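# Remove bike from floor rack, stand it on kickstand

## Task

Get the bicycle out of the floor stand and leave it upright on its kickstand, touching nothing at the end: no wall, no furniture, no loose item, and not the stand, which is free to slide on the floor. The bike must not topple or finish leaning.

## Robot and tools

ROBOT. TidyBot++: a mobile base (0.54 m long, 0.50 m wide, 0.38 m tall) on four powered casters, carrying one seven-joint arm that ends in a right hand with index, middle and ring fingers plus a thumb. Each digit has four hinges, each with its own motor (16 in all, uncoupled). The shoulder sits 0.12 m ahead of the base centre at 0.68 m height. Upper arm 0.42 m, forearm 0.31 m, wrist to hand point 0.30 m; the hand point is 0.09 m off the hand axis, so turning joint_7_rad swings it. Straight fingers reach 0.12 m beyond it. The arm begins folded, hand down, poking up to 0.17 m past the base front. Cameras: base_camera (644x364, fixed, looking forward) and wrist_camera (504x504, on a mast at the wrist on the palm side; an open hand blocks much of its view). With arm joints 0, -1.2, 3.142, -2.03, 0, 0.075, 2.463 rad the wrist camera looks roughly level ahead; joint_6_rad tilts it.

FRAMES. Base frame: metres, origin on the floor under the base centre, x forward, y left, z up. hand_pose, hand_target and target use it. Odometry frame is the base frame as it was when the scene began; base_odometry only counts wheel rotation, so slip looks like travel. Heading is in rad, left positive, -3.142 to 3.142. base_tilt is in degrees, forward and right positive.

move. Keys base, joints, target, speeds, min_time_s form one action; cameras and blocking are extras. With no action it just reports state, images and the scene number. Motions in one action begin together.
- base: an object of relative offsets from where the base last reported itself: translate_m (metres, forward +, -2 to 2), strafe_m (metres, left +, -2 to 2), rotate_rad (rad, counter-clockwise from above +, -6.3 to 6.3). Times out after 14 s.
- joints: an object of absolute targets by name. joint_1_rad to joint_7_rad in rad. joint_2_rad limited to ±2.249, joint_4_rad ±2.579, joint_6_rad ±2.099; the others take any angle via the short way round (send steps under half a turn). joint_1_rad positive turns the arm clockwise seen from above (opposite to heading); joint_2_rad 0 is upper arm vertical, positive leans forward; joint_4_rad 0 is a straight elbow, negative bends forward (with joint_3_rad at 3.14); joint_6_rad negative bends the hand forward; joint_7_rad 3.14 with hand down puts the palm forward, thumb to the right. Hand keys (hand_index_mcp ... hand_thumb_ipl) are absolute goals from -1 to 1, scaled between each hinge's two stops. Straight values: finger _mcp +0.75, _abd 0, _pip +0.58, _dip +0.70; thumb cmc +0.71, axl +0.68, mcp +0.23, ipl +0.17. Toward -1 curls fingers toward the palm, and hand_thumb_cmc swings the thumb in front of the palm. hand_current_limit (-1 to 1) caps all motor currents, linearly 0 to 550 mA; hand_speed (-0.96 to 1) sets goal speed as (n+1)/2 of 8.5 rad/s. They start at +0.4 and -0.6. Omitted keys keep their goals.
- target: one list of seven numbers [x, y, z, qw, qx, qy, qz], an absolute hand-point pose in the base frame (metres, unit quaternion). Alongside it, joints may only hold hand keys.
- speeds: top speeds for this action: translate_m and strafe_m 0.05 to 0.5 m/s (give only one when combining them), rotate_rad 0.1 to 1.57 rad/s.
- min_time_s: 0.1 to 8 s, shortest duration for arm motions.
- cameras: list of base_camera, wrist_camera or all. blocking: true (default) waits for rest; false returns in about 0.5 s while motion continues.
No action exceeds 15 s. Unknown keys make a call invalid; out-of-range values get it refused.

wait: seconds 0 to 10, optional cameras. stop: brakes every running motion. zoom_image: camera and region [x0, y0, x1, y1] in pixels, at most 504 by 504, on the newest image. finished_scene: scene number; it ends the scene permanently.

RESULTS. The move line reads done or the worst status. base_status, joint_status and hand_status words: moving, done, off_target (resting off target, maybe still pushing), stopped, contact_stop, time_out, not_followed, torque_fault, limit_stop_at_motor_heat. "joint command not followed" or "pose unreachable" means a check withheld arm targets (cause given). joint_positions shows angles and hand scale values; motor_effort is percent of maximum torque, peak in brackets. hand_state gives per-motor moving, goal, blocked or overload; <motor>_current_ma shows currents; hand_goal_ lines show goals. on_its_own lists unrequested behaviour. "ARM HIT", MOTOR HOT and OVER-TEMPERATURE flag trouble. The pictures line orders the images. After a refused call or an uncommanded stop, the remaining move, wait and finished_scene calls of that reply are skipped.

TIPS. After a target, hand_pose usually lands within about 4 cm; correct by adding (wanted - measured) to the last target. To hold a loaded hand still, resend hand_target, not hand_pose. The arm sags under a load and never avoids obstacles. Low, forward, close-in targets often fail or drive the arm into the base. The thinking time lets the scene run on.

AVOID. Tipping: the arm snagging above about 0.6 m while the base moves, sideways swings of an outstretched arm, reaching far forward from folded. A blocked base shoves hard until timeout. Torque faults (limit 104.5 N m joints 1-4, 51.3 N m joints 5-7) freeze the arm 10 s. Motors overheat at 75 °C. A finger motor at 495 mA or more for 5 s shuts down; a current limit of +1 causes shutdowns. Fingers can hook a level bar 0.005-0.025 m thick or an upright one 0.008-0.03 m, but fast base moves can drag them off. Do not drop the bike, slam or hit heavy things hard, or let parts fall; the rack slides if pushed.

Each tool is called after "Call:" as a command line: name --argument value for each argument, lists and objects as JSON in quotes; but a table of rows of numbers goes row by row, as --pt "numbers of a row", without its own name.

## Session

Call:
move

Scene clock: 0.00 s.
base_odometry: x=+0.000 y=+0.000 heading=+0.000
base_tilt: forward=-0.3 right=+0.0
base_status: not commanded
joint_positions: joint_1_rad=+0.003 joint_2_rad=-0.332 joint_3_rad=+3.125 joint_4_rad=-2.535 joint_5_rad=-0.006 joint_6_rad=-0.865 joint_7_rad=+3.140 hand_index_mcp=+0.753 hand_index_abd=+0.000 hand_index_pip=+0.577 hand_index_dip=+0.696 hand_middle_mcp=+0.753 hand_middle_abd=+0.000 hand_middle_pip=+0.577 hand_middle_dip=+0.696 hand_ring_mcp=+0.753 hand_ring_abd=+0.000 hand_ring_pip=+0.577 hand_ring_dip=+0.696 hand_thumb_cmc=+0.715 hand_thumb_axl=+0.677 hand_thumb_mcp=+0.223 hand_thumb_ipl=+0.168 hand_current_limit=+0.400 hand_speed=-0.600
joint_status: not commanded
hand_state: goal,goal,goal,goal,goal,goal,goal,goal,goal,goal,goal,goal,goal,goal,goal,goal
index_mcp_current_ma: 0
index_abd_current_ma: 0
index_pip_current_ma: 0
index_dip_current_ma: 0
middle_mcp_current_ma: 0
middle_abd_current_ma: 0
middle_pip_current_ma: 0
middle_dip_current_ma: 0
ring_mcp_current_ma: 0
ring_abd_current_ma: 0
ring_pip_current_ma: 0
ring_dip_current_ma: 0
thumb_cmc_current_ma: 0
thumb_axl_current_ma: 0
thumb_mcp_current_ma: -9
thumb_ipl_current_ma: 0
hand_goal_index_mcp: 0.754
hand_goal_index_abd: 0.000
hand_goal_index_pip: 0.576
hand_goal_index_dip: 0.696
hand_goal_middle_mcp: 0.754
hand_goal_middle_abd: 0.000
hand_goal_middle_pip: 0.576
hand_goal_middle_dip: 0.696
hand_goal_ring_mcp: 0.754
hand_goal_ring_abd: 0.000
hand_goal_ring_pip: 0.576
hand_goal_ring_dip: 0.696
hand_goal_thumb_cmc: 0.714
hand_goal_thumb_axl: 0.678
hand_goal_thumb_mcp: 0.226
hand_goal_thumb_ipl: 0.168
motor_effort: joint_1_rad=-1 joint_2_rad=-1 joint_3_rad=+0 joint_4_rad=+12 joint_5_rad=-1 joint_6_rad=+2 joint_7_rad=+0
hand_pose: x=+0.3422 y=-0.0181 z=+0.5992 quat_wxyz=(-0.026, -0.704, -0.709, -0.026) (m; base frame)
hand_target: x=+0.3422 y=-0.0181 z=+0.5992 quat_wxyz=(-0.026, -0.704, -0.709, -0.026) (m; base frame)
hand_status: not commanded
pictures: base_camera, wrist_camera

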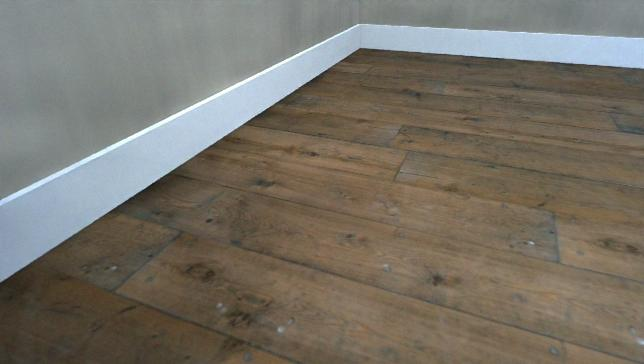

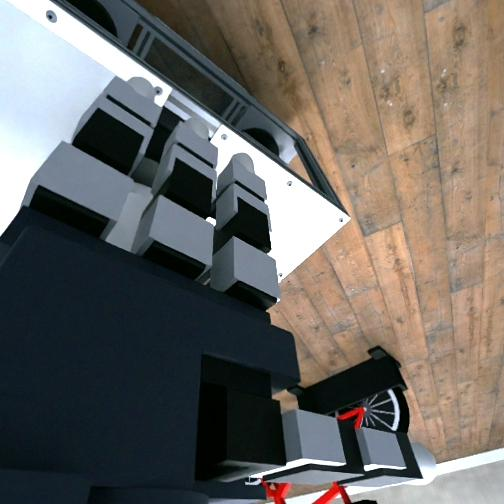

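Call:
move --base '{"rotate_rad": -1.9}' --joints '{"joint_1_rad": 0.0, "joint_2_rad": -1.2, "joint_3_rad": 3.142, "joint_4_rad": -2.03, "joint_5_rad": 0, "joint_6_rad": 0.075, "joint_7_rad": 2.463}' --cameras '["all"]'

Scene clock: 23.27 s.
move: done
base_odometry: x=+0.000 y=+0.000 heading=-1.900
base_tilt: forward=-0.3 right=+0.0
base_status: done
joint_positions: joint_1_rad=+0.003 joint_2_rad=-1.189 joint_3_rad=+3.137 joint_4_rad=-2.057 joint_5_rad=-0.006 joint_6_rad=+0.003 joint_7_rad=+2.542 hand_index_mcp=+0.760 hand_index_abd=+0.000 hand_index_pip=+0.577 hand_index_dip=+0.696 hand_middle_mcp=+0.758 hand_middle_abd=+0.000 hand_middle_pip=+0.577 hand_middle_dip=+0.696 hand_ring_mcp=+0.759 hand_ring_abd=+0.000 hand_ring_pip=+0.577 hand_ring_dip=+0.696 hand_thumb_cmc=+0.719 hand_thumb_axl=+0.677 hand_thumb_mcp=+0.227 hand_thumb_ipl=+0.168 hand_current_limit=+0.400 hand_speed=-0.600
joint_status: all done
hand_state: goal,goal,goal,goal,goal,goal,goal,goal,goal,goal,goal,goal,goal,goal,goal,goal
index_mcp_current_ma: 16
index_abd_current_ma: 0
index_pip_current_ma: 1
index_dip_current_ma: 0
middle_mcp_current_ma: 12
middle_abd_current_ma: 0
middle_pip_current_ma: 1
middle_dip_current_ma: 0
ring_mcp_current_ma: 15
ring_abd_current_ma: 0
ring_pip_current_ma: 1
ring_dip_current_ma: 0
thumb_cmc_current_ma: 13
thumb_axl_current_ma: -2
thumb_mcp_current_ma: 3
thumb_ipl_current_ma: -1
hand_goal_index_mcp: 0.754
hand_goal_index_abd: 0.000
hand_goal_index_pip: 0.576
hand_goal_index_dip: 0.696
hand_goal_middle_mcp: 0.754
hand_goal_middle_abd: 0.000
hand_goal_middle_pip: 0.576
hand_goal_middle_dip: 0.696
hand_goal_ring_mcp: 0.754
hand_goal_ring_abd: 0.000
hand_goal_ring_pip: 0.576
hand_goal_ring_dip: 0.696
hand_goal_thumb_cmc: 0.714
hand_goal_thumb_axl: 0.678
hand_goal_thumb_mcp: 0.226
hand_goal_thumb_ipl: 0.168
motor_effort: joint_1_rad=-1(2) joint_2_rad=+16(18) joint_3_rad=+0(2) joint_4_rad=+14(18) joint_5_rad=+0(2) joint_6_rad=+7(9) joint_7_rad=+0(1)
hand_pose: x=+0.1609 y=-0.0630 z=+1.2809 quat_wxyz=(-0.423, -0.370, -0.196, -0.803) (m; base frame)
hand_target: x=+0.1276 y=-0.0699 z=+1.3015 quat_wxyz=(-0.401, -0.333, -0.159, -0.839) (m; base frame)
hand_status: not commanded
pictures: base_camera, wrist_camera
camera_calibration:
wrist_camera: T_world_to_cam=[[-0.104654, -0.994238, 0.0232163, -0.0535852], [-0.0811852, -0.0147257, -0.99659, 1.24031], [0.991189, -0.106182, -0.0791762, 0.0630528], [0, 0, 0, 1]] pos_world=[0.0325893, -0.028317, 1.24231]

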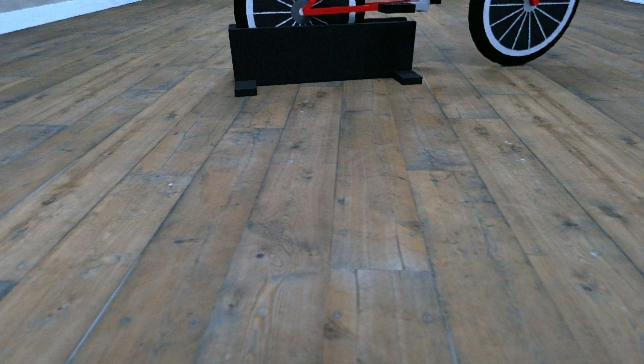

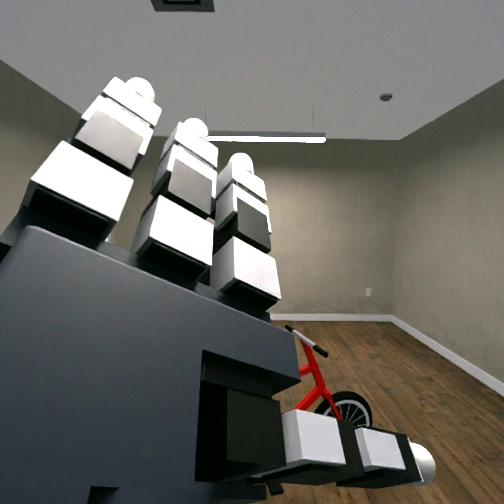

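Call:
move --joints '{"joint_1_rad": -0.45, "joint_6_rad": -0.5, "joint_7_rad": 2.40}' --cameras '["all"]'

Call:
zoom_image --camera "wrist_camera" --region '[250, 100, 504, 354]'

Scene clock: 30.10 s.
move: done
base_odometry: x=+0.000 y=+0.000 heading=-1.900
base_tilt: forward=-0.3 right=+0.0
base_status: not commanded
joint_positions: joint_1_rad=-0.424 joint_2_rad=-1.189 joint_3_rad=+3.137 joint_4_rad=-2.057 joint_5_rad=-0.006 joint_6_rad=-0.435 joint_7_rad=+2.478 hand_index_mcp=+0.761 hand_index_abd=+0.000 hand_index_pip=+0.577 hand_index_dip=+0.696 hand_middle_mcp=+0.759 hand_middle_abd=+0.000 hand_middle_pip=+0.577 hand_middle_dip=+0.696 hand_ring_mcp=+0.760 hand_ring_abd=+0.000 hand_ring_pip=+0.577 hand_ring_dip=+0.696 hand_thumb_cmc=+0.719 hand_thumb_axl=+0.677 hand_thumb_mcp=+0.227 hand_thumb_ipl=+0.168 hand_current_limit=+0.400 hand_speed=-0.600
joint_status: all done
hand_state: goal,goal,goal,goal,goal,goal,goal,goal,goal,goal,goal,goal,goal,goal,goal,goal
index_mcp_current_ma: 20
index_abd_current_ma: 0
index_pip_current_ma: 1
index_dip_current_ma: 0
middle_mcp_current_ma: 15
middle_abd_current_ma: 0
middle_pip_current_ma: 1
middle_dip_current_ma: 0
ring_mcp_current_ma: 18
ring_abd_current_ma: 0
ring_pip_current_ma: 1
ring_dip_current_ma: 0
thumb_cmc_current_ma: 13
thumb_axl_current_ma: -2
thumb_mcp_current_ma: 3
thumb_ipl_current_ma: -1
hand_goal_index_mcp: 0.754
hand_goal_index_abd: 0.000
hand_goal_index_pip: 0.576
hand_goal_index_dip: 0.696
hand_goal_middle_mcp: 0.754
hand_goal_middle_abd: 0.000
hand_goal_middle_pip: 0.576
hand_goal_middle_dip: 0.696
hand_goal_ring_mcp: 0.754
hand_goal_ring_abd: 0.000
hand_goal_ring_pip: 0.576
hand_goal_ring_dip: 0.696
hand_goal_thumb_cmc: 0.714
hand_goal_thumb_axl: 0.678
hand_goal_thumb_mcp: 0.226
hand_goal_thumb_ipl: 0.168
motor_effort: joint_1_rad=-1(2) joint_2_rad=+15(16) joint_3_rad=+1(2) joint_4_rad=+16(16) joint_5_rad=-1(1) joint_6_rad=+9(10) joint_7_rad=+0(1)
hand_pose: x=+0.2615 y=-0.0080 z=+1.1724 quat_wxyz=(-0.188, -0.476, -0.376, -0.772) (m; base frame)
hand_target: x=+0.2600 y=-0.0130 z=+1.1643 quat_wxyz=(-0.148, -0.495, -0.368, -0.773) (m; base frame)
hand_status: not commanded
pictures: base_camera, wrist_camera
camera_calibration:
wrist_camera: T_world_to_cam=[[0.352017, -0.935981, 0.00493067, -0.0832774], [-0.464306, -0.179192, -0.867358, 1.08852], [0.812714, 0.303036, -0.49766, 0.501064], [0, 0, 0, 1]] pos_world=[0.127501, -0.0347317, 1.19391]

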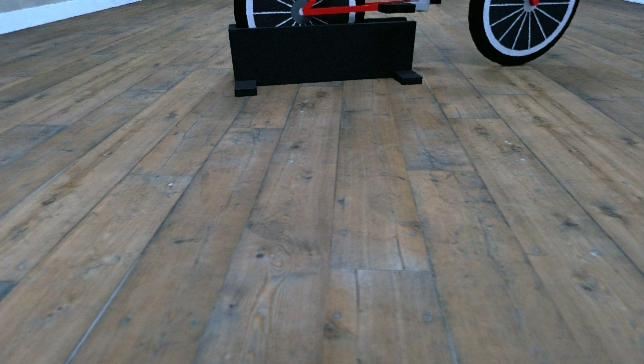

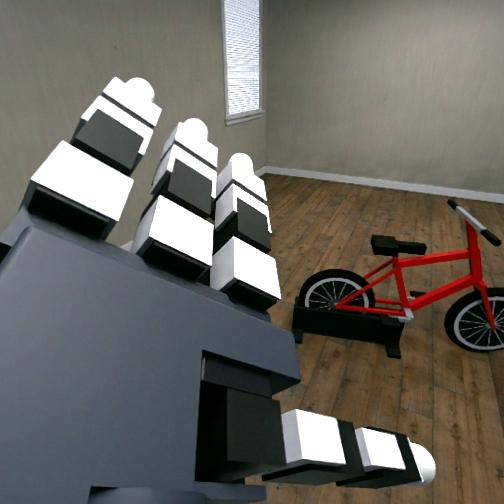

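Scaled by 1.984 from the camera's 504x504 image, which has a finer 720x720 frame.

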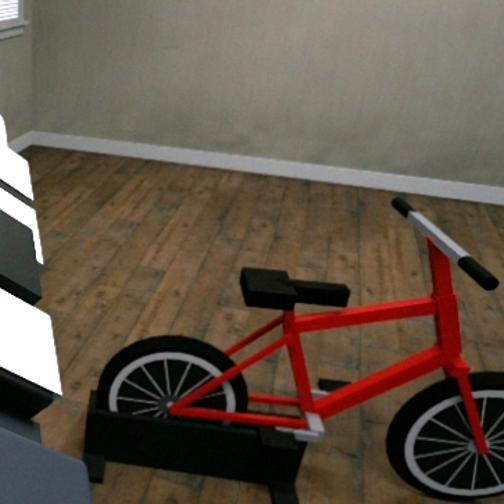

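Call:
move --base '{"strafe_m": -1.5}'

Call:
move --base '{"translate_m": 1.9}'

Call:
move --base '{"translate_m": 0.75, "rotate_rad": 2.6}' --cameras '["all"]'

Scene clock: 76.77 s.
move: done
base_odometry: x=-1.420 y=+0.485 heading=-1.900
base_tilt: forward=-0.3 right=+0.0
base_status: done
joint_positions: joint_1_rad=-0.430 joint_2_rad=-1.189 joint_3_rad=+3.137 joint_4_rad=-2.057 joint_5_rad=-0.006 joint_6_rad=-0.438 joint_7_rad=+2.478 hand_index_mcp=+0.761 hand_index_abd=+0.000 hand_index_pip=+0.577 hand_index_dip=+0.696 hand_middle_mcp=+0.760 hand_middle_abd=+0.000 hand_middle_pip=+0.577 hand_middle_dip=+0.696 hand_ring_mcp=+0.761 hand_ring_abd=+0.000 hand_ring_pip=+0.577 hand_ring_dip=+0.696 hand_thumb_cmc=+0.719 hand_thumb_axl=+0.677 hand_thumb_mcp=+0.227 hand_thumb_ipl=+0.168 hand_current_limit=+0.400 hand_speed=-0.600
joint_status: not commanded
hand_state: goal,goal,goal,goal,goal,goal,goal,goal,goal,goal,goal,goal,goal,goal,goal,goal
index_mcp_current_ma: 21
index_abd_current_ma: 0
index_pip_current_ma: 1
index_dip_current_ma: 0
middle_mcp_current_ma: 16
middle_abd_current_ma: 0
middle_pip_current_ma: 1
middle_dip_current_ma: 0
ring_mcp_current_ma: 20
ring_abd_current_ma: 0
ring_pip_current_ma: 1
ring_dip_current_ma: 0
thumb_cmc_current_ma: 13
thumb_axl_current_ma: -2
thumb_mcp_current_ma: 3
thumb_ipl_current_ma: -1
hand_goal_index_mcp: 0.754
hand_goal_index_abd: 0.000
hand_goal_index_pip: 0.576
hand_goal_index_dip: 0.696
hand_goal_middle_mcp: 0.754
hand_goal_middle_abd: 0.000
hand_goal_middle_pip: 0.576
hand_goal_middle_dip: 0.696
hand_goal_ring_mcp: 0.754
hand_goal_ring_abd: 0.000
hand_goal_ring_pip: 0.576
hand_goal_ring_dip: 0.696
hand_goal_thumb_cmc: 0.714
hand_goal_thumb_axl: 0.678
hand_goal_thumb_mcp: 0.226
hand_goal_thumb_ipl: 0.168
motor_effort: joint_1_rad=-1(2) joint_2_rad=+15(16) joint_3_rad=+1(3) joint_4_rad=+15(16) joint_5_rad=-1(1) joint_6_rad=+9(9) joint_7_rad=+1(1)
hand_pose: x=+0.2619 y=-0.0074 z=+1.1717 quat_wxyz=(-0.186, -0.476, -0.378, -0.772) (m; base frame)
hand_target: x=+0.2600 y=-0.0130 z=+1.1643 quat_wxyz=(-0.148, -0.495, -0.368, -0.773) (m; base frame)
hand_status: not commanded
pictures: none

Scene clock: 81.77 s.
move: done
base_odometry: x=-2.035 y=-1.313 heading=-1.900
base_tilt: forward=-0.3 right=+0.0
base_status: done
joint_positions: joint_1_rad=-0.430 joint_2_rad=-1.189 joint_3_rad=+3.137 joint_4_rad=-2.057 joint_5_rad=-0.006 joint_6_rad=-0.440 joint_7_rad=+2.478 hand_index_mcp=+0.761 hand_index_abd=+0.000 hand_index_pip=+0.577 hand_index_dip=+0.696 hand_middle_mcp=+0.760 hand_middle_abd=+0.000 hand_middle_pip=+0.577 hand_middle_dip=+0.696 hand_ring_mcp=+0.761 hand_ring_abd=+0.000 hand_ring_pip=+0.577 hand_ring_dip=+0.696 hand_thumb_cmc=+0.719 hand_thumb_axl=+0.677 hand_thumb_mcp=+0.227 hand_thumb_ipl=+0.168 hand_current_limit=+0.400 hand_speed=-0.600
joint_status: not commanded
hand_state: goal,goal,goal,goal,goal,goal,goal,goal,goal,goal,goal,goal,goal,goal,goal,goal
index_mcp_current_ma: 21
index_abd_current_ma: 0
index_pip_current_ma: 1
index_dip_current_ma: 0
middle_mcp_current_ma: 16
middle_abd_current_ma: 0
middle_pip_current_ma: 1
middle_dip_current_ma: 0
ring_mcp_current_ma: 20
ring_abd_current_ma: 0
ring_pip_current_ma: 1
ring_dip_current_ma: 0
thumb_cmc_current_ma: 13
thumb_axl_current_ma: -2
thumb_mcp_current_ma: 3
thumb_ipl_current_ma: -1
hand_goal_index_mcp: 0.754
hand_goal_index_abd: 0.000
hand_goal_index_pip: 0.576
hand_goal_index_dip: 0.696
hand_goal_middle_mcp: 0.754
hand_goal_middle_abd: 0.000
hand_goal_middle_pip: 0.576
hand_goal_middle_dip: 0.696
hand_goal_ring_mcp: 0.754
hand_goal_ring_abd: 0.000
hand_goal_ring_pip: 0.576
hand_goal_ring_dip: 0.696
hand_goal_thumb_cmc: 0.714
hand_goal_thumb_axl: 0.678
hand_goal_thumb_mcp: 0.226
hand_goal_thumb_ipl: 0.168
motor_effort: joint_1_rad=-1(1) joint_2_rad=+15(18) joint_3_rad=+1(3) joint_4_rad=+15(16) joint_5_rad=+0(1) joint_6_rad=+9(9) joint_7_rad=+0(1)
hand_pose: x=+0.2619 y=-0.0074 z=+1.1713 quat_wxyz=(-0.186, -0.476, -0.378, -0.772) (m; base frame)
hand_target: x=+0.2600 y=-0.0130 z=+1.1643 quat_wxyz=(-0.148, -0.495, -0.368, -0.773) (m; base frame)
hand_status: not commanded
pictures: none

Scene clock: 85.13 s.
move: done
base_odometry: x=-2.277 y=-2.023 heading=+0.700
base_tilt: forward=-0.3 right=+0.0
base_status: done
joint_positions: joint_1_rad=-0.431 joint_2_rad=-1.192 joint_3_rad=+3.137 joint_4_rad=-2.057 joint_5_rad=-0.006 joint_6_rad=-0.440 joint_7_rad=+2.478 hand_index_mcp=+0.761 hand_index_abd=+0.000 hand_index_pip=+0.577 hand_index_dip=+0.696 hand_middle_mcp=+0.760 hand_middle_abd=+0.000 hand_middle_pip=+0.577 hand_middle_dip=+0.696 hand_ring_mcp=+0.761 hand_ring_abd=+0.000 hand_ring_pip=+0.577 hand_ring_dip=+0.696 hand_thumb_cmc=+0.719 hand_thumb_axl=+0.677 hand_thumb_mcp=+0.227 hand_thumb_ipl=+0.168 hand_current_limit=+0.400 hand_speed=-0.600
joint_status: not commanded
hand_state: goal,goal,goal,goal,goal,goal,goal,goal,goal,goal,goal,goal,goal,goal,goal,goal
index_mcp_current_ma: 21
index_abd_current_ma: 1
index_pip_current_ma: 1
index_dip_current_ma: 0
middle_mcp_current_ma: 16
middle_abd_current_ma: 1
middle_pip_current_ma: 1
middle_dip_current_ma: 0
ring_mcp_current_ma: 20
ring_abd_current_ma: 1
ring_pip_current_ma: 1
ring_dip_current_ma: 0
thumb_cmc_current_ma: 13
thumb_axl_current_ma: -2
thumb_mcp_current_ma: 3
thumb_ipl_current_ma: -1
hand_goal_index_mcp: 0.754
hand_goal_index_abd: 0.000
hand_goal_index_pip: 0.576
hand_goal_index_dip: 0.696
hand_goal_middle_mcp: 0.754
hand_goal_middle_abd: 0.000
hand_goal_middle_pip: 0.576
hand_goal_middle_dip: 0.696
hand_goal_ring_mcp: 0.754
hand_goal_ring_abd: 0.000
hand_goal_ring_pip: 0.576
hand_goal_ring_dip: 0.696
hand_goal_thumb_cmc: 0.714
hand_goal_thumb_axl: 0.678
hand_goal_thumb_mcp: 0.226
hand_goal_thumb_ipl: 0.168
motor_effort: joint_1_rad=-1(2) joint_2_rad=+15(17) joint_3_rad=+0(2) joint_4_rad=+15(16) joint_5_rad=+0(1) joint_6_rad=+9(9) joint_7_rad=+0(1)
hand_pose: x=+0.2609 y=-0.0076 z=+1.1717 quat_wxyz=(-0.185, -0.475, -0.378, -0.773) (m; base frame)
hand_target: x=+0.2600 y=-0.0130 z=+1.1643 quat_wxyz=(-0.148, -0.495, -0.368, -0.773) (m; base frame)
hand_status: not commanded
pictures: base_camera, wrist_camera
camera_calibration:
wrist_camera: T_world_to_cam=[[0.358404, -0.933557, 0.00419064, -0.0835682], [-0.464507, -0.18222, -0.86662, 1.08689], [0.809803, 0.308653, -0.498952, 0.503322], [0, 0, 0, 1]] pos_world=[0.127228, -0.0353146, 1.1934]

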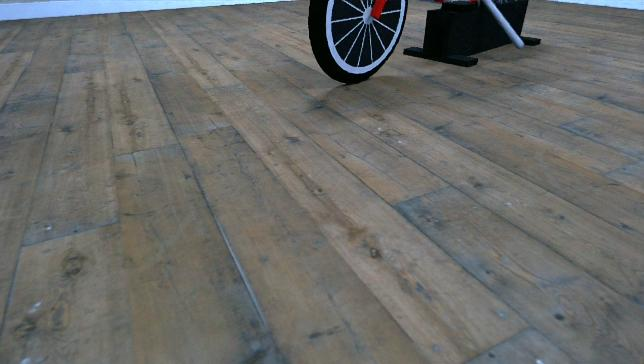

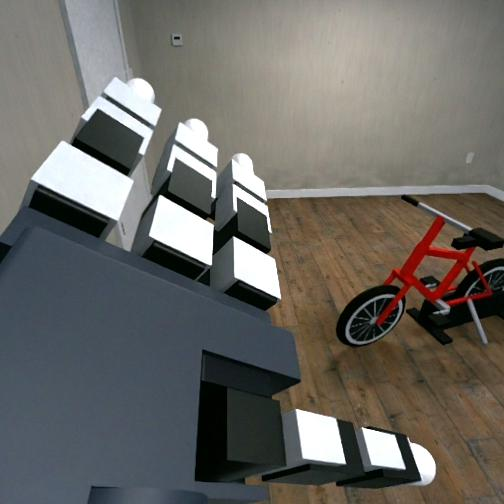

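Call:
zoom_image --camera "wrist_camera" --region '[324, 180, 504, 360]'

Call:
zoom_image --camera "base_camera" --region '[300, 0, 560, 110]'

Scaled by 2.800 from the camera's 504x504 image, which has a finer 720x720 frame.

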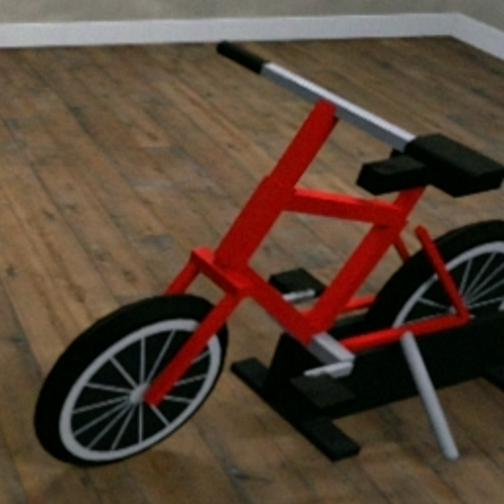

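Scaled by 1.938.

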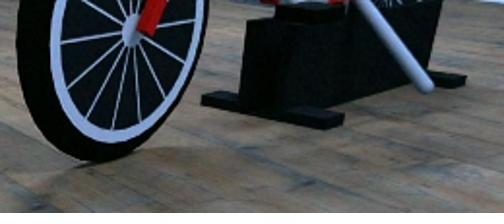

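Call:
move --base '{"translate_m": 0.65, "strafe_m": -1.15, "rotate_rad": 0.54}' --joints '{"joint_1_rad": -0.25}' --cameras '["all"]'

Call:
zoom_image --camera "wrist_camera" --region '[264, 160, 504, 400]'

Call:
zoom_image --camera "base_camera" --region '[200, 0, 560, 150]'

Scene clock: 104.80 s.
move: done
base_odometry: x=-1.039 y=-2.484 heading=+1.240
base_tilt: forward=-0.3 right=+0.0
base_status: done
joint_positions: joint_1_rad=-0.270 joint_2_rad=-1.192 joint_3_rad=+3.138 joint_4_rad=-2.057 joint_5_rad=-0.006 joint_6_rad=-0.440 joint_7_rad=+2.478 hand_index_mcp=+0.761 hand_index_abd=+0.000 hand_index_pip=+0.577 hand_index_dip=+0.696 hand_middle_mcp=+0.760 hand_middle_abd=+0.000 hand_middle_pip=+0.577 hand_middle_dip=+0.696 hand_ring_mcp=+0.761 hand_ring_abd=+0.000 hand_ring_pip=+0.577 hand_ring_dip=+0.696 hand_thumb_cmc=+0.719 hand_thumb_axl=+0.677 hand_thumb_mcp=+0.227 hand_thumb_ipl=+0.168 hand_current_limit=+0.400 hand_speed=-0.600
joint_status: all done
hand_state: goal,goal,goal,goal,goal,goal,goal,goal,goal,goal,goal,goal,goal,goal,goal,goal
index_mcp_current_ma: 21
index_abd_current_ma: 1
index_pip_current_ma: 1
index_dip_current_ma: 0
middle_mcp_current_ma: 16
middle_abd_current_ma: 1
middle_pip_current_ma: 1
middle_dip_current_ma: 0
ring_mcp_current_ma: 20
ring_abd_current_ma: 1
ring_pip_current_ma: 1
ring_dip_current_ma: 0
thumb_cmc_current_ma: 13
thumb_axl_current_ma: -2
thumb_mcp_current_ma: 3
thumb_ipl_current_ma: -1
hand_goal_index_mcp: 0.754
hand_goal_index_abd: 0.000
hand_goal_index_pip: 0.576
hand_goal_index_dip: 0.696
hand_goal_middle_mcp: 0.754
hand_goal_middle_abd: 0.000
hand_goal_middle_pip: 0.576
hand_goal_middle_dip: 0.696
hand_goal_ring_mcp: 0.754
hand_goal_ring_abd: 0.000
hand_goal_ring_pip: 0.576
hand_goal_ring_dip: 0.696
hand_goal_thumb_cmc: 0.714
hand_goal_thumb_axl: 0.678
hand_goal_thumb_mcp: 0.226
hand_goal_thumb_ipl: 0.168
motor_effort: joint_1_rad=-1(3) joint_2_rad=+15(16) joint_3_rad=+2(3) joint_4_rad=+15(16) joint_5_rad=-1(1) joint_6_rad=+9(9) joint_7_rad=+1(1)
hand_pose: x=+0.2579 y=-0.0307 z=+1.1717 quat_wxyz=(-0.247, -0.504, -0.338, -0.755) (m; base frame)
hand_target: x=+0.2546 y=-0.0407 z=+1.1643 quat_wxyz=(-0.225, -0.529, -0.317, -0.754) (m; base frame)
hand_status: not commanded
pictures: base_camera, wrist_camera
camera_calibration:
wrist_camera: T_world_to_cam=[[0.203487, -0.979071, 0.00354428, -0.0647284], [-0.48791, -0.104543, -0.866611, 1.08968], [0.848844, 0.174615, -0.498972, 0.498716], [0, 0, 0, 1]] pos_world=[0.121504, -0.0365387, 1.1934]

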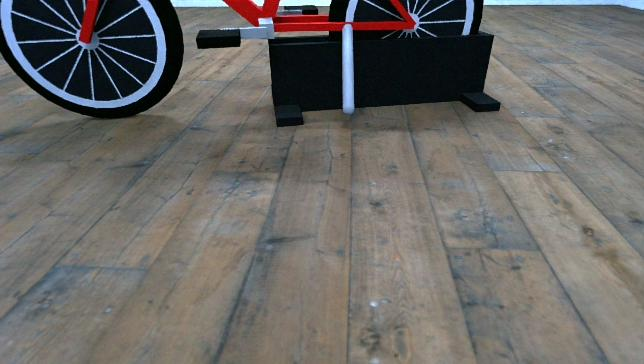

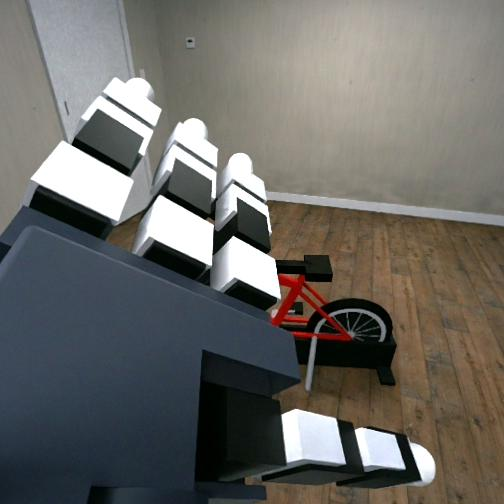

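Scaled by 2.100 from the camera's 504x504 image, which has a finer 720x720 frame.

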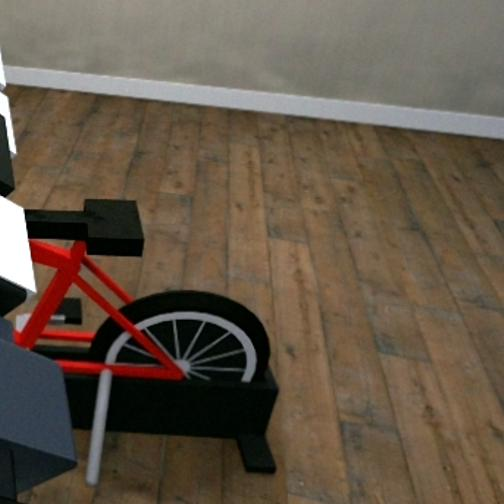

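Scaled by 1.400.

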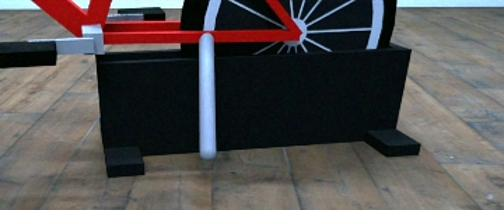

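Call:
move --joints '{"joint_1_rad": -0.85}' --cameras '["wrist_camera"]'

Call:
zoom_image --camera "wrist_camera" --region '[264, 160, 504, 400]'

Scene clock: 151.27 s.
move: done
base_odometry: x=-1.039 y=-2.484 heading=+1.240
base_tilt: forward=-0.3 right=+0.0
base_status: not commanded
joint_positions: joint_1_rad=-0.824 joint_2_rad=-1.192 joint_3_rad=+3.138 joint_4_rad=-2.057 joint_5_rad=-0.006 joint_6_rad=-0.440 joint_7_rad=+2.478 hand_index_mcp=+0.761 hand_index_abd=+0.000 hand_index_pip=+0.577 hand_index_dip=+0.696 hand_middle_mcp=+0.760 hand_middle_abd=+0.000 hand_middle_pip=+0.577 hand_middle_dip=+0.696 hand_ring_mcp=+0.761 hand_ring_abd=+0.000 hand_ring_pip=+0.577 hand_ring_dip=+0.696 hand_thumb_cmc=+0.719 hand_thumb_axl=+0.677 hand_thumb_mcp=+0.227 hand_thumb_ipl=+0.168 hand_current_limit=+0.400 hand_speed=-0.600
joint_status: all done
hand_state: goal,goal,goal,goal,goal,goal,goal,goal,goal,goal,goal,goal,goal,goal,goal,goal
index_mcp_current_ma: 21
index_abd_current_ma: 1
index_pip_current_ma: 1
index_dip_current_ma: 0
middle_mcp_current_ma: 16
middle_abd_current_ma: 1
middle_pip_current_ma: 1
middle_dip_current_ma: 0
ring_mcp_current_ma: 20
ring_abd_current_ma: 1
ring_pip_current_ma: 1
ring_dip_current_ma: 0
thumb_cmc_current_ma: 13
thumb_axl_current_ma: -2
thumb_mcp_current_ma: 3
thumb_ipl_current_ma: -1
hand_goal_index_mcp: 0.754
hand_goal_index_abd: 0.000
hand_goal_index_pip: 0.576
hand_goal_index_dip: 0.696
hand_goal_middle_mcp: 0.754
hand_goal_middle_abd: 0.000
hand_goal_middle_pip: 0.576
hand_goal_middle_dip: 0.696
hand_goal_ring_mcp: 0.754
hand_goal_ring_abd: 0.000
hand_goal_ring_pip: 0.576
hand_goal_ring_dip: 0.696
hand_goal_thumb_cmc: 0.714
hand_goal_thumb_axl: 0.678
hand_goal_thumb_mcp: 0.226
hand_goal_thumb_ipl: 0.168
motor_effort: joint_1_rad=-1(3) joint_2_rad=+14(15) joint_3_rad=+2(2) joint_4_rad=+15(16) joint_5_rad=-1(1) joint_6_rad=+9(9) joint_7_rad=+1(1)
hand_pose: x=+0.2533 y=+0.0471 z=+1.1717 quat_wxyz=(-0.031, -0.393, -0.463, -0.794) (m; base frame)
hand_target: x=+0.2539 y=+0.0429 z=+1.1643 quat_wxyz=(+0.008, -0.412, -0.459, -0.787) (m; base frame)
hand_status: not commanded
pictures: wrist_camera
camera_calibration:
wrist_camera: T_world_to_cam=[[0.688393, -0.725329, 0.00352274, -0.122422], [-0.359812, -0.345698, -0.866619, 1.07441], [0.629802, 0.595307, -0.498958, 0.524828], [0, 0, 0, 1]] pos_world=[0.140322, -0.0298095, 1.1934]

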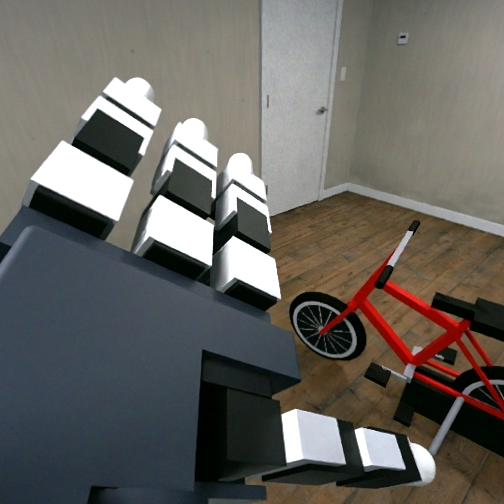

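Scaled by 2.100 from the camera's 504x504 image, which has a finer 720x720 frame.

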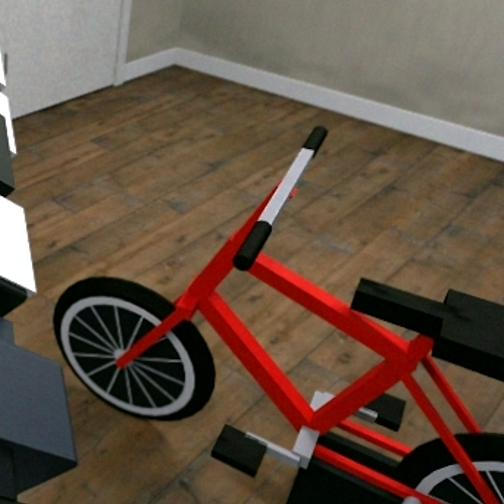

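Call:
move --base '{"translate_m": 0.35}' --joints '{"joint_1_rad": -0.75, "joint_6_rad": -0.8}' --cameras '["all"]'

Call:
zoom_image --camera "wrist_camera" --region '[264, 100, 504, 340]'

Call:
zoom_image --camera "base_camera" --region '[200, 0, 560, 150]'

Scene clock: 297.43 s.
move: done
base_odometry: x=-0.925 y=-2.152 heading=+1.240
base_tilt: forward=-0.3 right=+0.0
base_status: done
joint_positions: joint_1_rad=-0.765 joint_2_rad=-1.191 joint_3_rad=+3.138 joint_4_rad=-2.054 joint_5_rad=-0.006 joint_6_rad=-0.737 joint_7_rad=+2.478 hand_index_mcp=+0.762 hand_index_abd=+0.000 hand_index_pip=+0.577 hand_index_dip=+0.696 hand_middle_mcp=+0.760 hand_middle_abd=+0.001 hand_middle_pip=+0.577 hand_middle_dip=+0.696 hand_ring_mcp=+0.761 hand_ring_abd=+0.001 hand_ring_pip=+0.577 hand_ring_dip=+0.696 hand_thumb_cmc=+0.719 hand_thumb_axl=+0.677 hand_thumb_mcp=+0.227 hand_thumb_ipl=+0.168 hand_current_limit=+0.400 hand_speed=-0.600
joint_status: all done
hand_state: goal,goal,goal,goal,goal,goal,goal,goal,goal,goal,goal,goal,goal,goal,goal,goal
index_mcp_current_ma: 23
index_abd_current_ma: 1
index_pip_current_ma: 1
index_dip_current_ma: 0
middle_mcp_current_ma: 17
middle_abd_current_ma: 1
middle_pip_current_ma: 1
middle_dip_current_ma: 0
ring_mcp_current_ma: 22
ring_abd_current_ma: 1
ring_pip_current_ma: 1
ring_dip_current_ma: 0
thumb_cmc_current_ma: 13
thumb_axl_current_ma: -2
thumb_mcp_current_ma: 3
thumb_ipl_current_ma: -1
hand_goal_index_mcp: 0.754
hand_goal_index_abd: 0.000
hand_goal_index_pip: 0.576
hand_goal_index_dip: 0.696
hand_goal_middle_mcp: 0.754
hand_goal_middle_abd: 0.000
hand_goal_middle_pip: 0.576
hand_goal_middle_dip: 0.696
hand_goal_ring_mcp: 0.754
hand_goal_ring_abd: 0.000
hand_goal_ring_pip: 0.576
hand_goal_ring_dip: 0.696
hand_goal_thumb_cmc: 0.714
hand_goal_thumb_axl: 0.678
hand_goal_thumb_mcp: 0.226
hand_goal_thumb_ipl: 0.168
motor_effort: joint_1_rad=-1(2) joint_2_rad=+15(17) joint_3_rad=+2(3) joint_4_rad=+15(16) joint_5_rad=-1(1) joint_6_rad=+9(11) joint_7_rad=+0(1)
hand_pose: x=+0.2742 y=+0.0567 z=+1.0862 quat_wxyz=(-0.047, -0.480, -0.533, -0.695) (m; base frame)
hand_target: x=+0.2738 y=+0.0444 z=+1.0758 quat_wxyz=(-0.027, -0.513, -0.517, -0.685) (m; base frame)
hand_status: not commanded
pictures: base_camera, wrist_camera
camera_calibration:
wrist_camera: T_world_to_cam=[[0.647211, -0.761957, 0.0232126, -0.137527], [-0.545214, -0.483961, -0.684488, 0.872109], [0.532784, 0.430352, -0.728655, 0.74877], [0, 0, 0, 1]] pos_world=[0.165562, -0.00495831, 1.14574]

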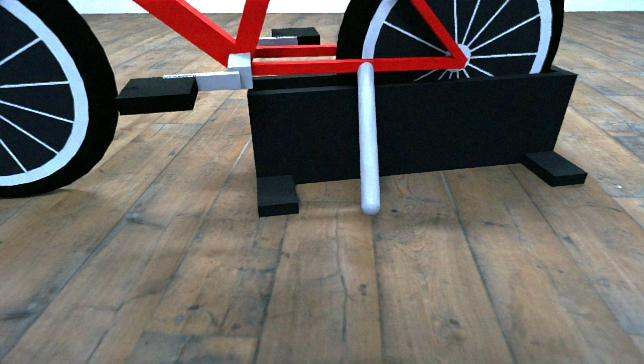

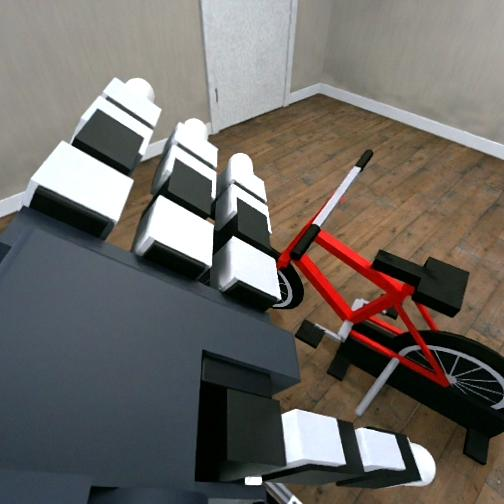

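Scaled by 2.100 from the camera's 504x504 image, which has a finer 720x720 frame.

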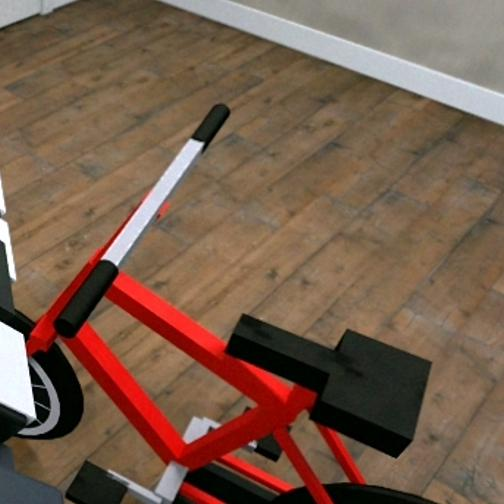

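Scaled by 1.400.

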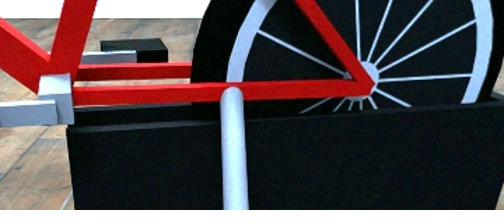

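Call:
move --base '{"translate_m": -0.5, "strafe_m": -0.14}'

Call:
move --joints '{"joint_1_rad": -0.4, "joint_2_rad": 1.478, "joint_3_rad": 3.142, "joint_4_rad": -1.576, "joint_5_rad": 0, "joint_6_rad": 1.483, "joint_7_rad": 3.14, "hand_thumb_cmc": -0.571}' --min_time_s 5 --cameras '["all"]'

Scene clock: 380.27 s.
move: done
base_odometry: x=-0.955 y=-2.671 heading=+1.240
base_tilt: forward=-0.3 right=+0.0
base_status: done
joint_positions: joint_1_rad=-0.765 joint_2_rad=-1.193 joint_3_rad=+3.138 joint_4_rad=-2.054 joint_5_rad=-0.006 joint_6_rad=-0.738 joint_7_rad=+2.478 hand_index_mcp=+0.762 hand_index_abd=+0.000 hand_index_pip=+0.577 hand_index_dip=+0.696 hand_middle_mcp=+0.760 hand_middle_abd=+0.001 hand_middle_pip=+0.577 hand_middle_dip=+0.696 hand_ring_mcp=+0.761 hand_ring_abd=+0.001 hand_ring_pip=+0.577 hand_ring_dip=+0.696 hand_thumb_cmc=+0.719 hand_thumb_axl=+0.677 hand_thumb_mcp=+0.227 hand_thumb_ipl=+0.168 hand_current_limit=+0.400 hand_speed=-0.600
joint_status: not commanded
hand_state: goal,goal,goal,goal,goal,goal,goal,goal,goal,goal,goal,goal,goal,goal,goal,goal
index_mcp_current_ma: 23
index_abd_current_ma: 1
index_pip_current_ma: 1
index_dip_current_ma: 0
middle_mcp_current_ma: 17
middle_abd_current_ma: 1
middle_pip_current_ma: 1
middle_dip_current_ma: 0
ring_mcp_current_ma: 22
ring_abd_current_ma: 1
ring_pip_current_ma: 1
ring_dip_current_ma: 0
thumb_cmc_current_ma: 13
thumb_axl_current_ma: -2
thumb_mcp_current_ma: 3
thumb_ipl_current_ma: -1
hand_goal_index_mcp: 0.754
hand_goal_index_abd: 0.000
hand_goal_index_pip: 0.576
hand_goal_index_dip: 0.696
hand_goal_middle_mcp: 0.754
hand_goal_middle_abd: 0.000
hand_goal_middle_pip: 0.576
hand_goal_middle_dip: 0.696
hand_goal_ring_mcp: 0.754
hand_goal_ring_abd: 0.000
hand_goal_ring_pip: 0.576
hand_goal_ring_dip: 0.696
hand_goal_thumb_cmc: 0.714
hand_goal_thumb_axl: 0.678
hand_goal_thumb_mcp: 0.226
hand_goal_thumb_ipl: 0.168
motor_effort: joint_1_rad=-1(1) joint_2_rad=+14(16) joint_3_rad=+1(3) joint_4_rad=+15(16) joint_5_rad=+0(1) joint_6_rad=+9(10) joint_7_rad=+0(1)
hand_pose: x=+0.2735 y=+0.0561 z=+1.0863 quat_wxyz=(-0.047, -0.480, -0.533, -0.696) (m; base frame)
hand_target: x=+0.2738 y=+0.0444 z=+1.0758 quat_wxyz=(-0.027, -0.513, -0.517, -0.685) (m; base frame)
hand_status: not commanded
pictures: none

Scene clock: 385.87 s.
move: done
base_odometry: x=-0.955 y=-2.671 heading=+1.240
base_tilt: forward=-0.3 right=+0.0
base_status: not commanded
joint_positions: joint_1_rad=-0.426 joint_2_rad=+1.448 joint_3_rad=+3.138 joint_4_rad=-1.604 joint_5_rad=-0.006 joint_6_rad=+1.406 joint_7_rad=+3.061 hand_index_mcp=+0.763 hand_index_abd=+0.000 hand_index_pip=+0.577 hand_index_dip=+0.696 hand_middle_mcp=+0.761 hand_middle_abd=+0.001 hand_middle_pip=+0.577 hand_middle_dip=+0.696 hand_ring_mcp=+0.763 hand_ring_abd=+0.001 hand_ring_pip=+0.577 hand_ring_dip=+0.696 hand_thumb_cmc=-0.565 hand_thumb_axl=+0.677 hand_thumb_mcp=+0.227 hand_thumb_ipl=+0.168 hand_current_limit=+0.400 hand_speed=-0.600
joint_status: all done
hand_state: goal,goal,goal,goal,goal,goal,goal,goal,goal,goal,goal,goal,goal,goal,goal,goal
index_mcp_current_ma: 29
index_abd_current_ma: 1
index_pip_current_ma: 1
index_dip_current_ma: 0
middle_mcp_current_ma: 22
middle_abd_current_ma: 1
middle_pip_current_ma: 1
middle_dip_current_ma: 0
ring_mcp_current_ma: 27
ring_abd_current_ma: 1
ring_pip_current_ma: 1
ring_dip_current_ma: 0
thumb_cmc_current_ma: 13
thumb_axl_current_ma: -2
thumb_mcp_current_ma: 3
thumb_ipl_current_ma: -1
hand_goal_index_mcp: 0.754
hand_goal_index_abd: 0.000
hand_goal_index_pip: 0.576
hand_goal_index_dip: 0.696
hand_goal_middle_mcp: 0.754
hand_goal_middle_abd: 0.000
hand_goal_middle_pip: 0.576
hand_goal_middle_dip: 0.696
hand_goal_ring_mcp: 0.754
hand_goal_ring_abd: 0.000
hand_goal_ring_pip: 0.576
hand_goal_ring_dip: 0.696
hand_goal_thumb_cmc: -0.570
hand_goal_thumb_axl: 0.678
hand_goal_thumb_mcp: 0.226
hand_goal_thumb_ipl: 0.168
motor_effort: joint_1_rad=+0(2) joint_2_rad=-39(41) joint_3_rad=+0(2) joint_4_rad=+6(19) joint_5_rad=-1(2) joint_6_rad=+9(11) joint_7_rad=+0(2)
hand_pose: x=+0.8159 y=+0.2847 z=+0.4802 quat_wxyz=(-0.345, -0.424, -0.598, -0.586) (m; base frame)
hand_target: x=+0.8163 y=+0.2714 z=+0.4925 quat_wxyz=(-0.390, -0.391, -0.589, -0.590) (m; base frame)
hand_status: not commanded
pictures: base_camera, wrist_camera
camera_calibration:
wrist_camera: T_world_to_cam=[[0.314601, -0.759939, 0.568787, -0.291538], [-0.538638, -0.636318, -0.55224, 0.837552], [0.781598, -0.132635, -0.609518, -0.179537], [0, 0, 0, 1]] pos_world=[0.683181, 0.287585, 0.518922]

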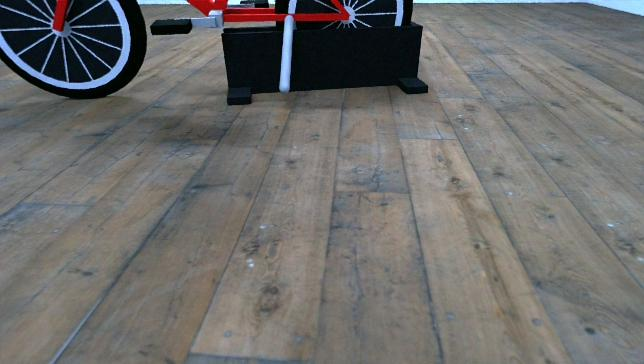

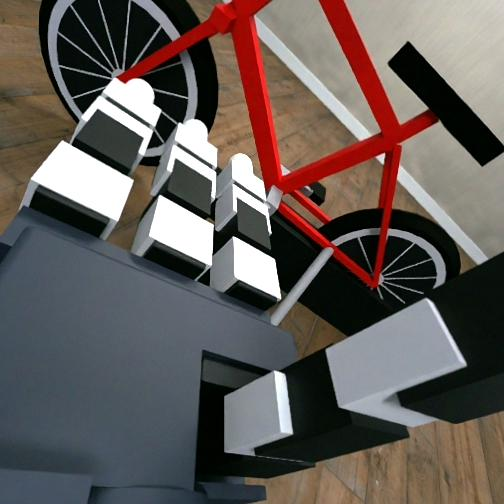

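Call:
move --joints '{"joint_2_rad": 1.53, "joint_6_rad": 1.61, "joint_7_rad": 2.99}' --min_time_s 1 --base '{"translate_m": 0.35, "strafe_m": 0.03}' --cameras '["all"]'

Scene clock: 433.47 s.
move: done
base_odometry: x=-0.870 y=-2.330 heading=+1.240
base_tilt: forward=-0.2 right=+0.0
base_status: done
joint_positions: joint_1_rad=-0.420 joint_2_rad=+1.493 joint_3_rad=+3.138 joint_4_rad=-1.597 joint_5_rad=-0.006 joint_6_rad=+1.536 joint_7_rad=+3.053 hand_index_mcp=+0.763 hand_index_abd=+0.000 hand_index_pip=+0.577 hand_index_dip=+0.696 hand_middle_mcp=+0.761 hand_middle_abd=+0.001 hand_middle_pip=+0.577 hand_middle_dip=+0.696 hand_ring_mcp=+0.763 hand_ring_abd=+0.001 hand_ring_pip=+0.577 hand_ring_dip=+0.696 hand_thumb_cmc=-0.566 hand_thumb_axl=+0.677 hand_thumb_mcp=+0.227 hand_thumb_ipl=+0.168 hand_current_limit=+0.400 hand_speed=-0.600
joint_status: all done
hand_state: goal,goal,goal,goal,goal,goal,goal,goal,goal,goal,goal,goal,goal,goal,goal,goal
index_mcp_current_ma: 29
index_abd_current_ma: 1
index_pip_current_ma: 1
index_dip_current_ma: 0
middle_mcp_current_ma: 22
middle_abd_current_ma: 1
middle_pip_current_ma: 1
middle_dip_current_ma: 0
ring_mcp_current_ma: 28
ring_abd_current_ma: 1
ring_pip_current_ma: 1
ring_dip_current_ma: 0
thumb_cmc_current_ma: 11
thumb_axl_current_ma: -2
thumb_mcp_current_ma: 3
thumb_ipl_current_ma: -1
hand_goal_index_mcp: 0.754
hand_goal_index_abd: 0.000
hand_goal_index_pip: 0.576
hand_goal_index_dip: 0.696
hand_goal_middle_mcp: 0.754
hand_goal_middle_abd: 0.000
hand_goal_middle_pip: 0.576
hand_goal_middle_dip: 0.696
hand_goal_ring_mcp: 0.754
hand_goal_ring_abd: 0.000
hand_goal_ring_pip: 0.576
hand_goal_ring_dip: 0.696
hand_goal_thumb_cmc: -0.570
hand_goal_thumb_axl: 0.678
hand_goal_thumb_mcp: 0.226
hand_goal_thumb_ipl: 0.168
motor_effort: joint_1_rad=+0(2) joint_2_rad=-38(40) joint_3_rad=-1(1) joint_4_rad=+6(7) joint_5_rad=+0(1) joint_6_rad=+9(10) joint_7_rad=+0(1)
hand_pose: x=+0.8030 y=+0.2729 z=+0.4886 quat_wxyz=(-0.362, -0.410, -0.569, -0.615) (m; base frame)
hand_target: x=+0.8011 y=+0.2515 z=+0.4877 quat_wxyz=(-0.358, -0.418, -0.537, -0.640) (m; base frame)
hand_status: not commanded
pictures: base_camera, wrist_camera
camera_calibration:
wrist_camera: T_world_to_cam=[[0.263446, -0.787597, 0.557035, -0.246827], [-0.495302, -0.605945, -0.6225, 0.818895], [0.827811, -0.111905, -0.549732, -0.237891], [0, 0, 0, 1]] pos_world=[0.667555, 0.275184, 0.516477]

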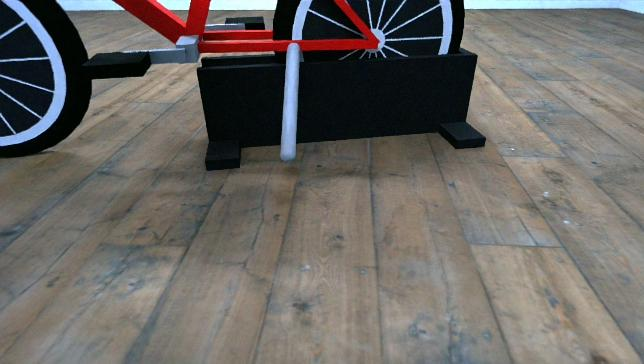

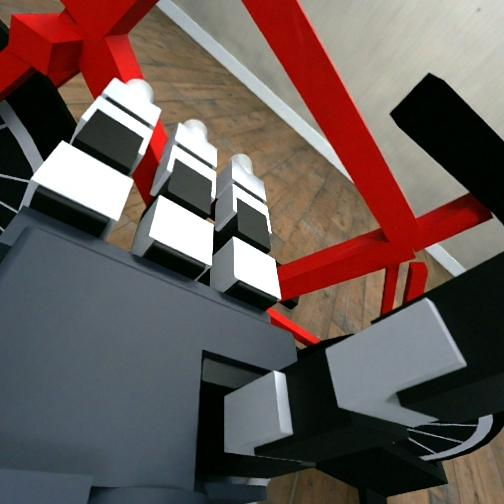

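Call:
move --joints '{"joint_2_rad": 1.58, "joint_6_rad": 1.66, "joint_7_rad": 2.92}' --min_time_s 1

Call:
move --base '{"translate_m": 0.13, "strafe_m": 0.012}' --speeds '{"translate_m": 0.1}' --cameras '["all"]'

Scene clock: 448.90 s.
move: done
base_odometry: x=-0.870 y=-2.330 heading=+1.240
base_tilt: forward=-0.2 right=+0.0
base_status: not commanded
joint_positions: joint_1_rad=-0.420 joint_2_rad=+1.541 joint_3_rad=+3.138 joint_4_rad=-1.597 joint_5_rad=-0.006 joint_6_rad=+1.584 joint_7_rad=+2.999 hand_index_mcp=+0.763 hand_index_abd=+0.000 hand_index_pip=+0.577 hand_index_dip=+0.696 hand_middle_mcp=+0.761 hand_middle_abd=+0.001 hand_middle_pip=+0.577 hand_middle_dip=+0.696 hand_ring_mcp=+0.763 hand_ring_abd=+0.001 hand_ring_pip=+0.577 hand_ring_dip=+0.696 hand_thumb_cmc=-0.566 hand_thumb_axl=+0.677 hand_thumb_mcp=+0.227 hand_thumb_ipl=+0.168 hand_current_limit=+0.400 hand_speed=-0.600
joint_status: all done
hand_state: goal,goal,goal,goal,goal,goal,goal,goal,goal,goal,goal,goal,goal,goal,goal,goal
index_mcp_current_ma: 29
index_abd_current_ma: 1
index_pip_current_ma: 1
index_dip_current_ma: 0
middle_mcp_current_ma: 22
middle_abd_current_ma: 1
middle_pip_current_ma: 1
middle_dip_current_ma: 0
ring_mcp_current_ma: 28
ring_abd_current_ma: 1
ring_pip_current_ma: 1
ring_dip_current_ma: 0
thumb_cmc_current_ma: 11
thumb_axl_current_ma: -2
thumb_mcp_current_ma: 3
thumb_ipl_current_ma: -1
hand_goal_index_mcp: 0.754
hand_goal_index_abd: 0.000
hand_goal_index_pip: 0.576
hand_goal_index_dip: 0.696
hand_goal_middle_mcp: 0.754
hand_goal_middle_abd: 0.000
hand_goal_middle_pip: 0.576
hand_goal_middle_dip: 0.696
hand_goal_ring_mcp: 0.754
hand_goal_ring_abd: 0.000
hand_goal_ring_pip: 0.576
hand_goal_ring_dip: 0.696
hand_goal_thumb_cmc: -0.570
hand_goal_thumb_axl: 0.678
hand_goal_thumb_mcp: 0.226
hand_goal_thumb_ipl: 0.168
motor_effort: joint_1_rad=-1(1) joint_2_rad=-38(38) joint_3_rad=-1(1) joint_4_rad=+5(6) joint_5_rad=-1(1) joint_6_rad=+9(10) joint_7_rad=+0(1)
hand_pose: x=+0.7918 y=+0.2630 z=+0.4657 quat_wxyz=(-0.345, -0.425, -0.558, -0.624) (m; base frame)
hand_target: x=+0.7893 y=+0.2404 z=+0.4639 quat_wxyz=(-0.335, -0.436, -0.522, -0.652) (m; base frame)
hand_status: not commanded
pictures: none

Scene clock: 451.07 s.
move: done
base_odometry: x=-0.839 y=-2.203 heading=+1.240
base_tilt: forward=-0.2 right=+0.0
base_status: done
joint_positions: joint_1_rad=-0.420 joint_2_rad=+1.544 joint_3_rad=+3.138 joint_4_rad=-1.596 joint_5_rad=-0.006 joint_6_rad=+1.592 joint_7_rad=+2.997 hand_index_mcp=+0.764 hand_index_abd=+0.000 hand_index_pip=+0.577 hand_index_dip=+0.696 hand_middle_mcp=+0.761 hand_middle_abd=+0.001 hand_middle_pip=+0.577 hand_middle_dip=+0.696 hand_ring_mcp=+0.779 hand_ring_abd=+0.001 hand_ring_pip=+0.577 hand_ring_dip=+0.696 hand_thumb_cmc=-0.566 hand_thumb_axl=+0.677 hand_thumb_mcp=+0.227 hand_thumb_ipl=+0.168 hand_current_limit=+0.400 hand_speed=-0.600
joint_status: not commanded
hand_state: goal,goal,goal,goal,goal,goal,goal,goal,blocked,goal,goal,goal,goal,goal,goal,goal
index_mcp_current_ma: 30
index_abd_current_ma: 1
index_pip_current_ma: 1
index_dip_current_ma: 0
middle_mcp_current_ma: 22
middle_abd_current_ma: 1
middle_pip_current_ma: 1
middle_dip_current_ma: 0
ring_mcp_current_ma: 92
ring_abd_current_ma: 1
ring_pip_current_ma: 1
ring_dip_current_ma: 0
thumb_cmc_current_ma: 11
thumb_axl_current_ma: -2
thumb_mcp_current_ma: 3
thumb_ipl_current_ma: -1
hand_goal_index_mcp: 0.754
hand_goal_index_abd: 0.000
hand_goal_index_pip: 0.576
hand_goal_index_dip: 0.696
hand_goal_middle_mcp: 0.754
hand_goal_middle_abd: 0.000
hand_goal_middle_pip: 0.576
hand_goal_middle_dip: 0.696
hand_goal_ring_mcp: 0.754
hand_goal_ring_abd: 0.000
hand_goal_ring_pip: 0.576
hand_goal_ring_dip: 0.696
hand_goal_thumb_cmc: -0.570
hand_goal_thumb_axl: 0.678
hand_goal_thumb_mcp: 0.226
hand_goal_thumb_ipl: 0.168
motor_effort: joint_1_rad=+0(1) joint_2_rad=-38(38) joint_3_rad=+0(1) joint_4_rad=+6(7) joint_5_rad=-1(3) joint_6_rad=+9(10) joint_7_rad=+0(1)
hand_pose: x=+0.7908 y=+0.2623 z=+0.4662 quat_wxyz=(-0.345, -0.424, -0.556, -0.626) (m; base frame)
hand_target: x=+0.7893 y=+0.2404 z=+0.4639 quat_wxyz=(-0.335, -0.436, -0.522, -0.652) (m; base frame)
hand_status: not commanded
pictures: base_camera, wrist_camera
camera_calibration:
wrist_camera: T_world_to_cam=[[0.273609, -0.815481, 0.510028, -0.218274], [-0.506161, -0.572975, -0.644593, 0.802823], [0.817887, -0.0817899, -0.569536, -0.232149], [0, 0, 0, 1]] pos_world=[0.655951, 0.263012, 0.496602]

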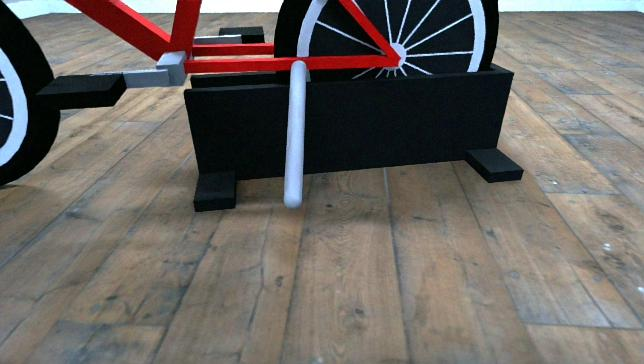

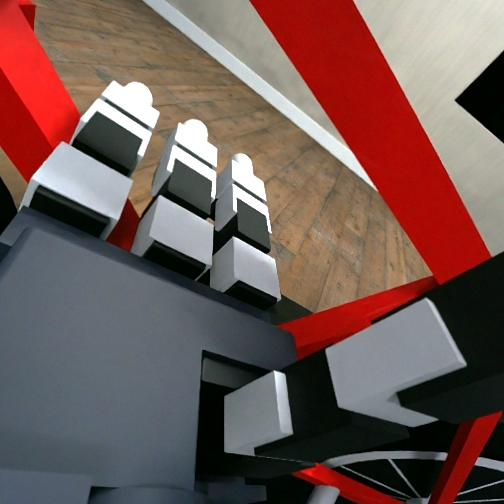

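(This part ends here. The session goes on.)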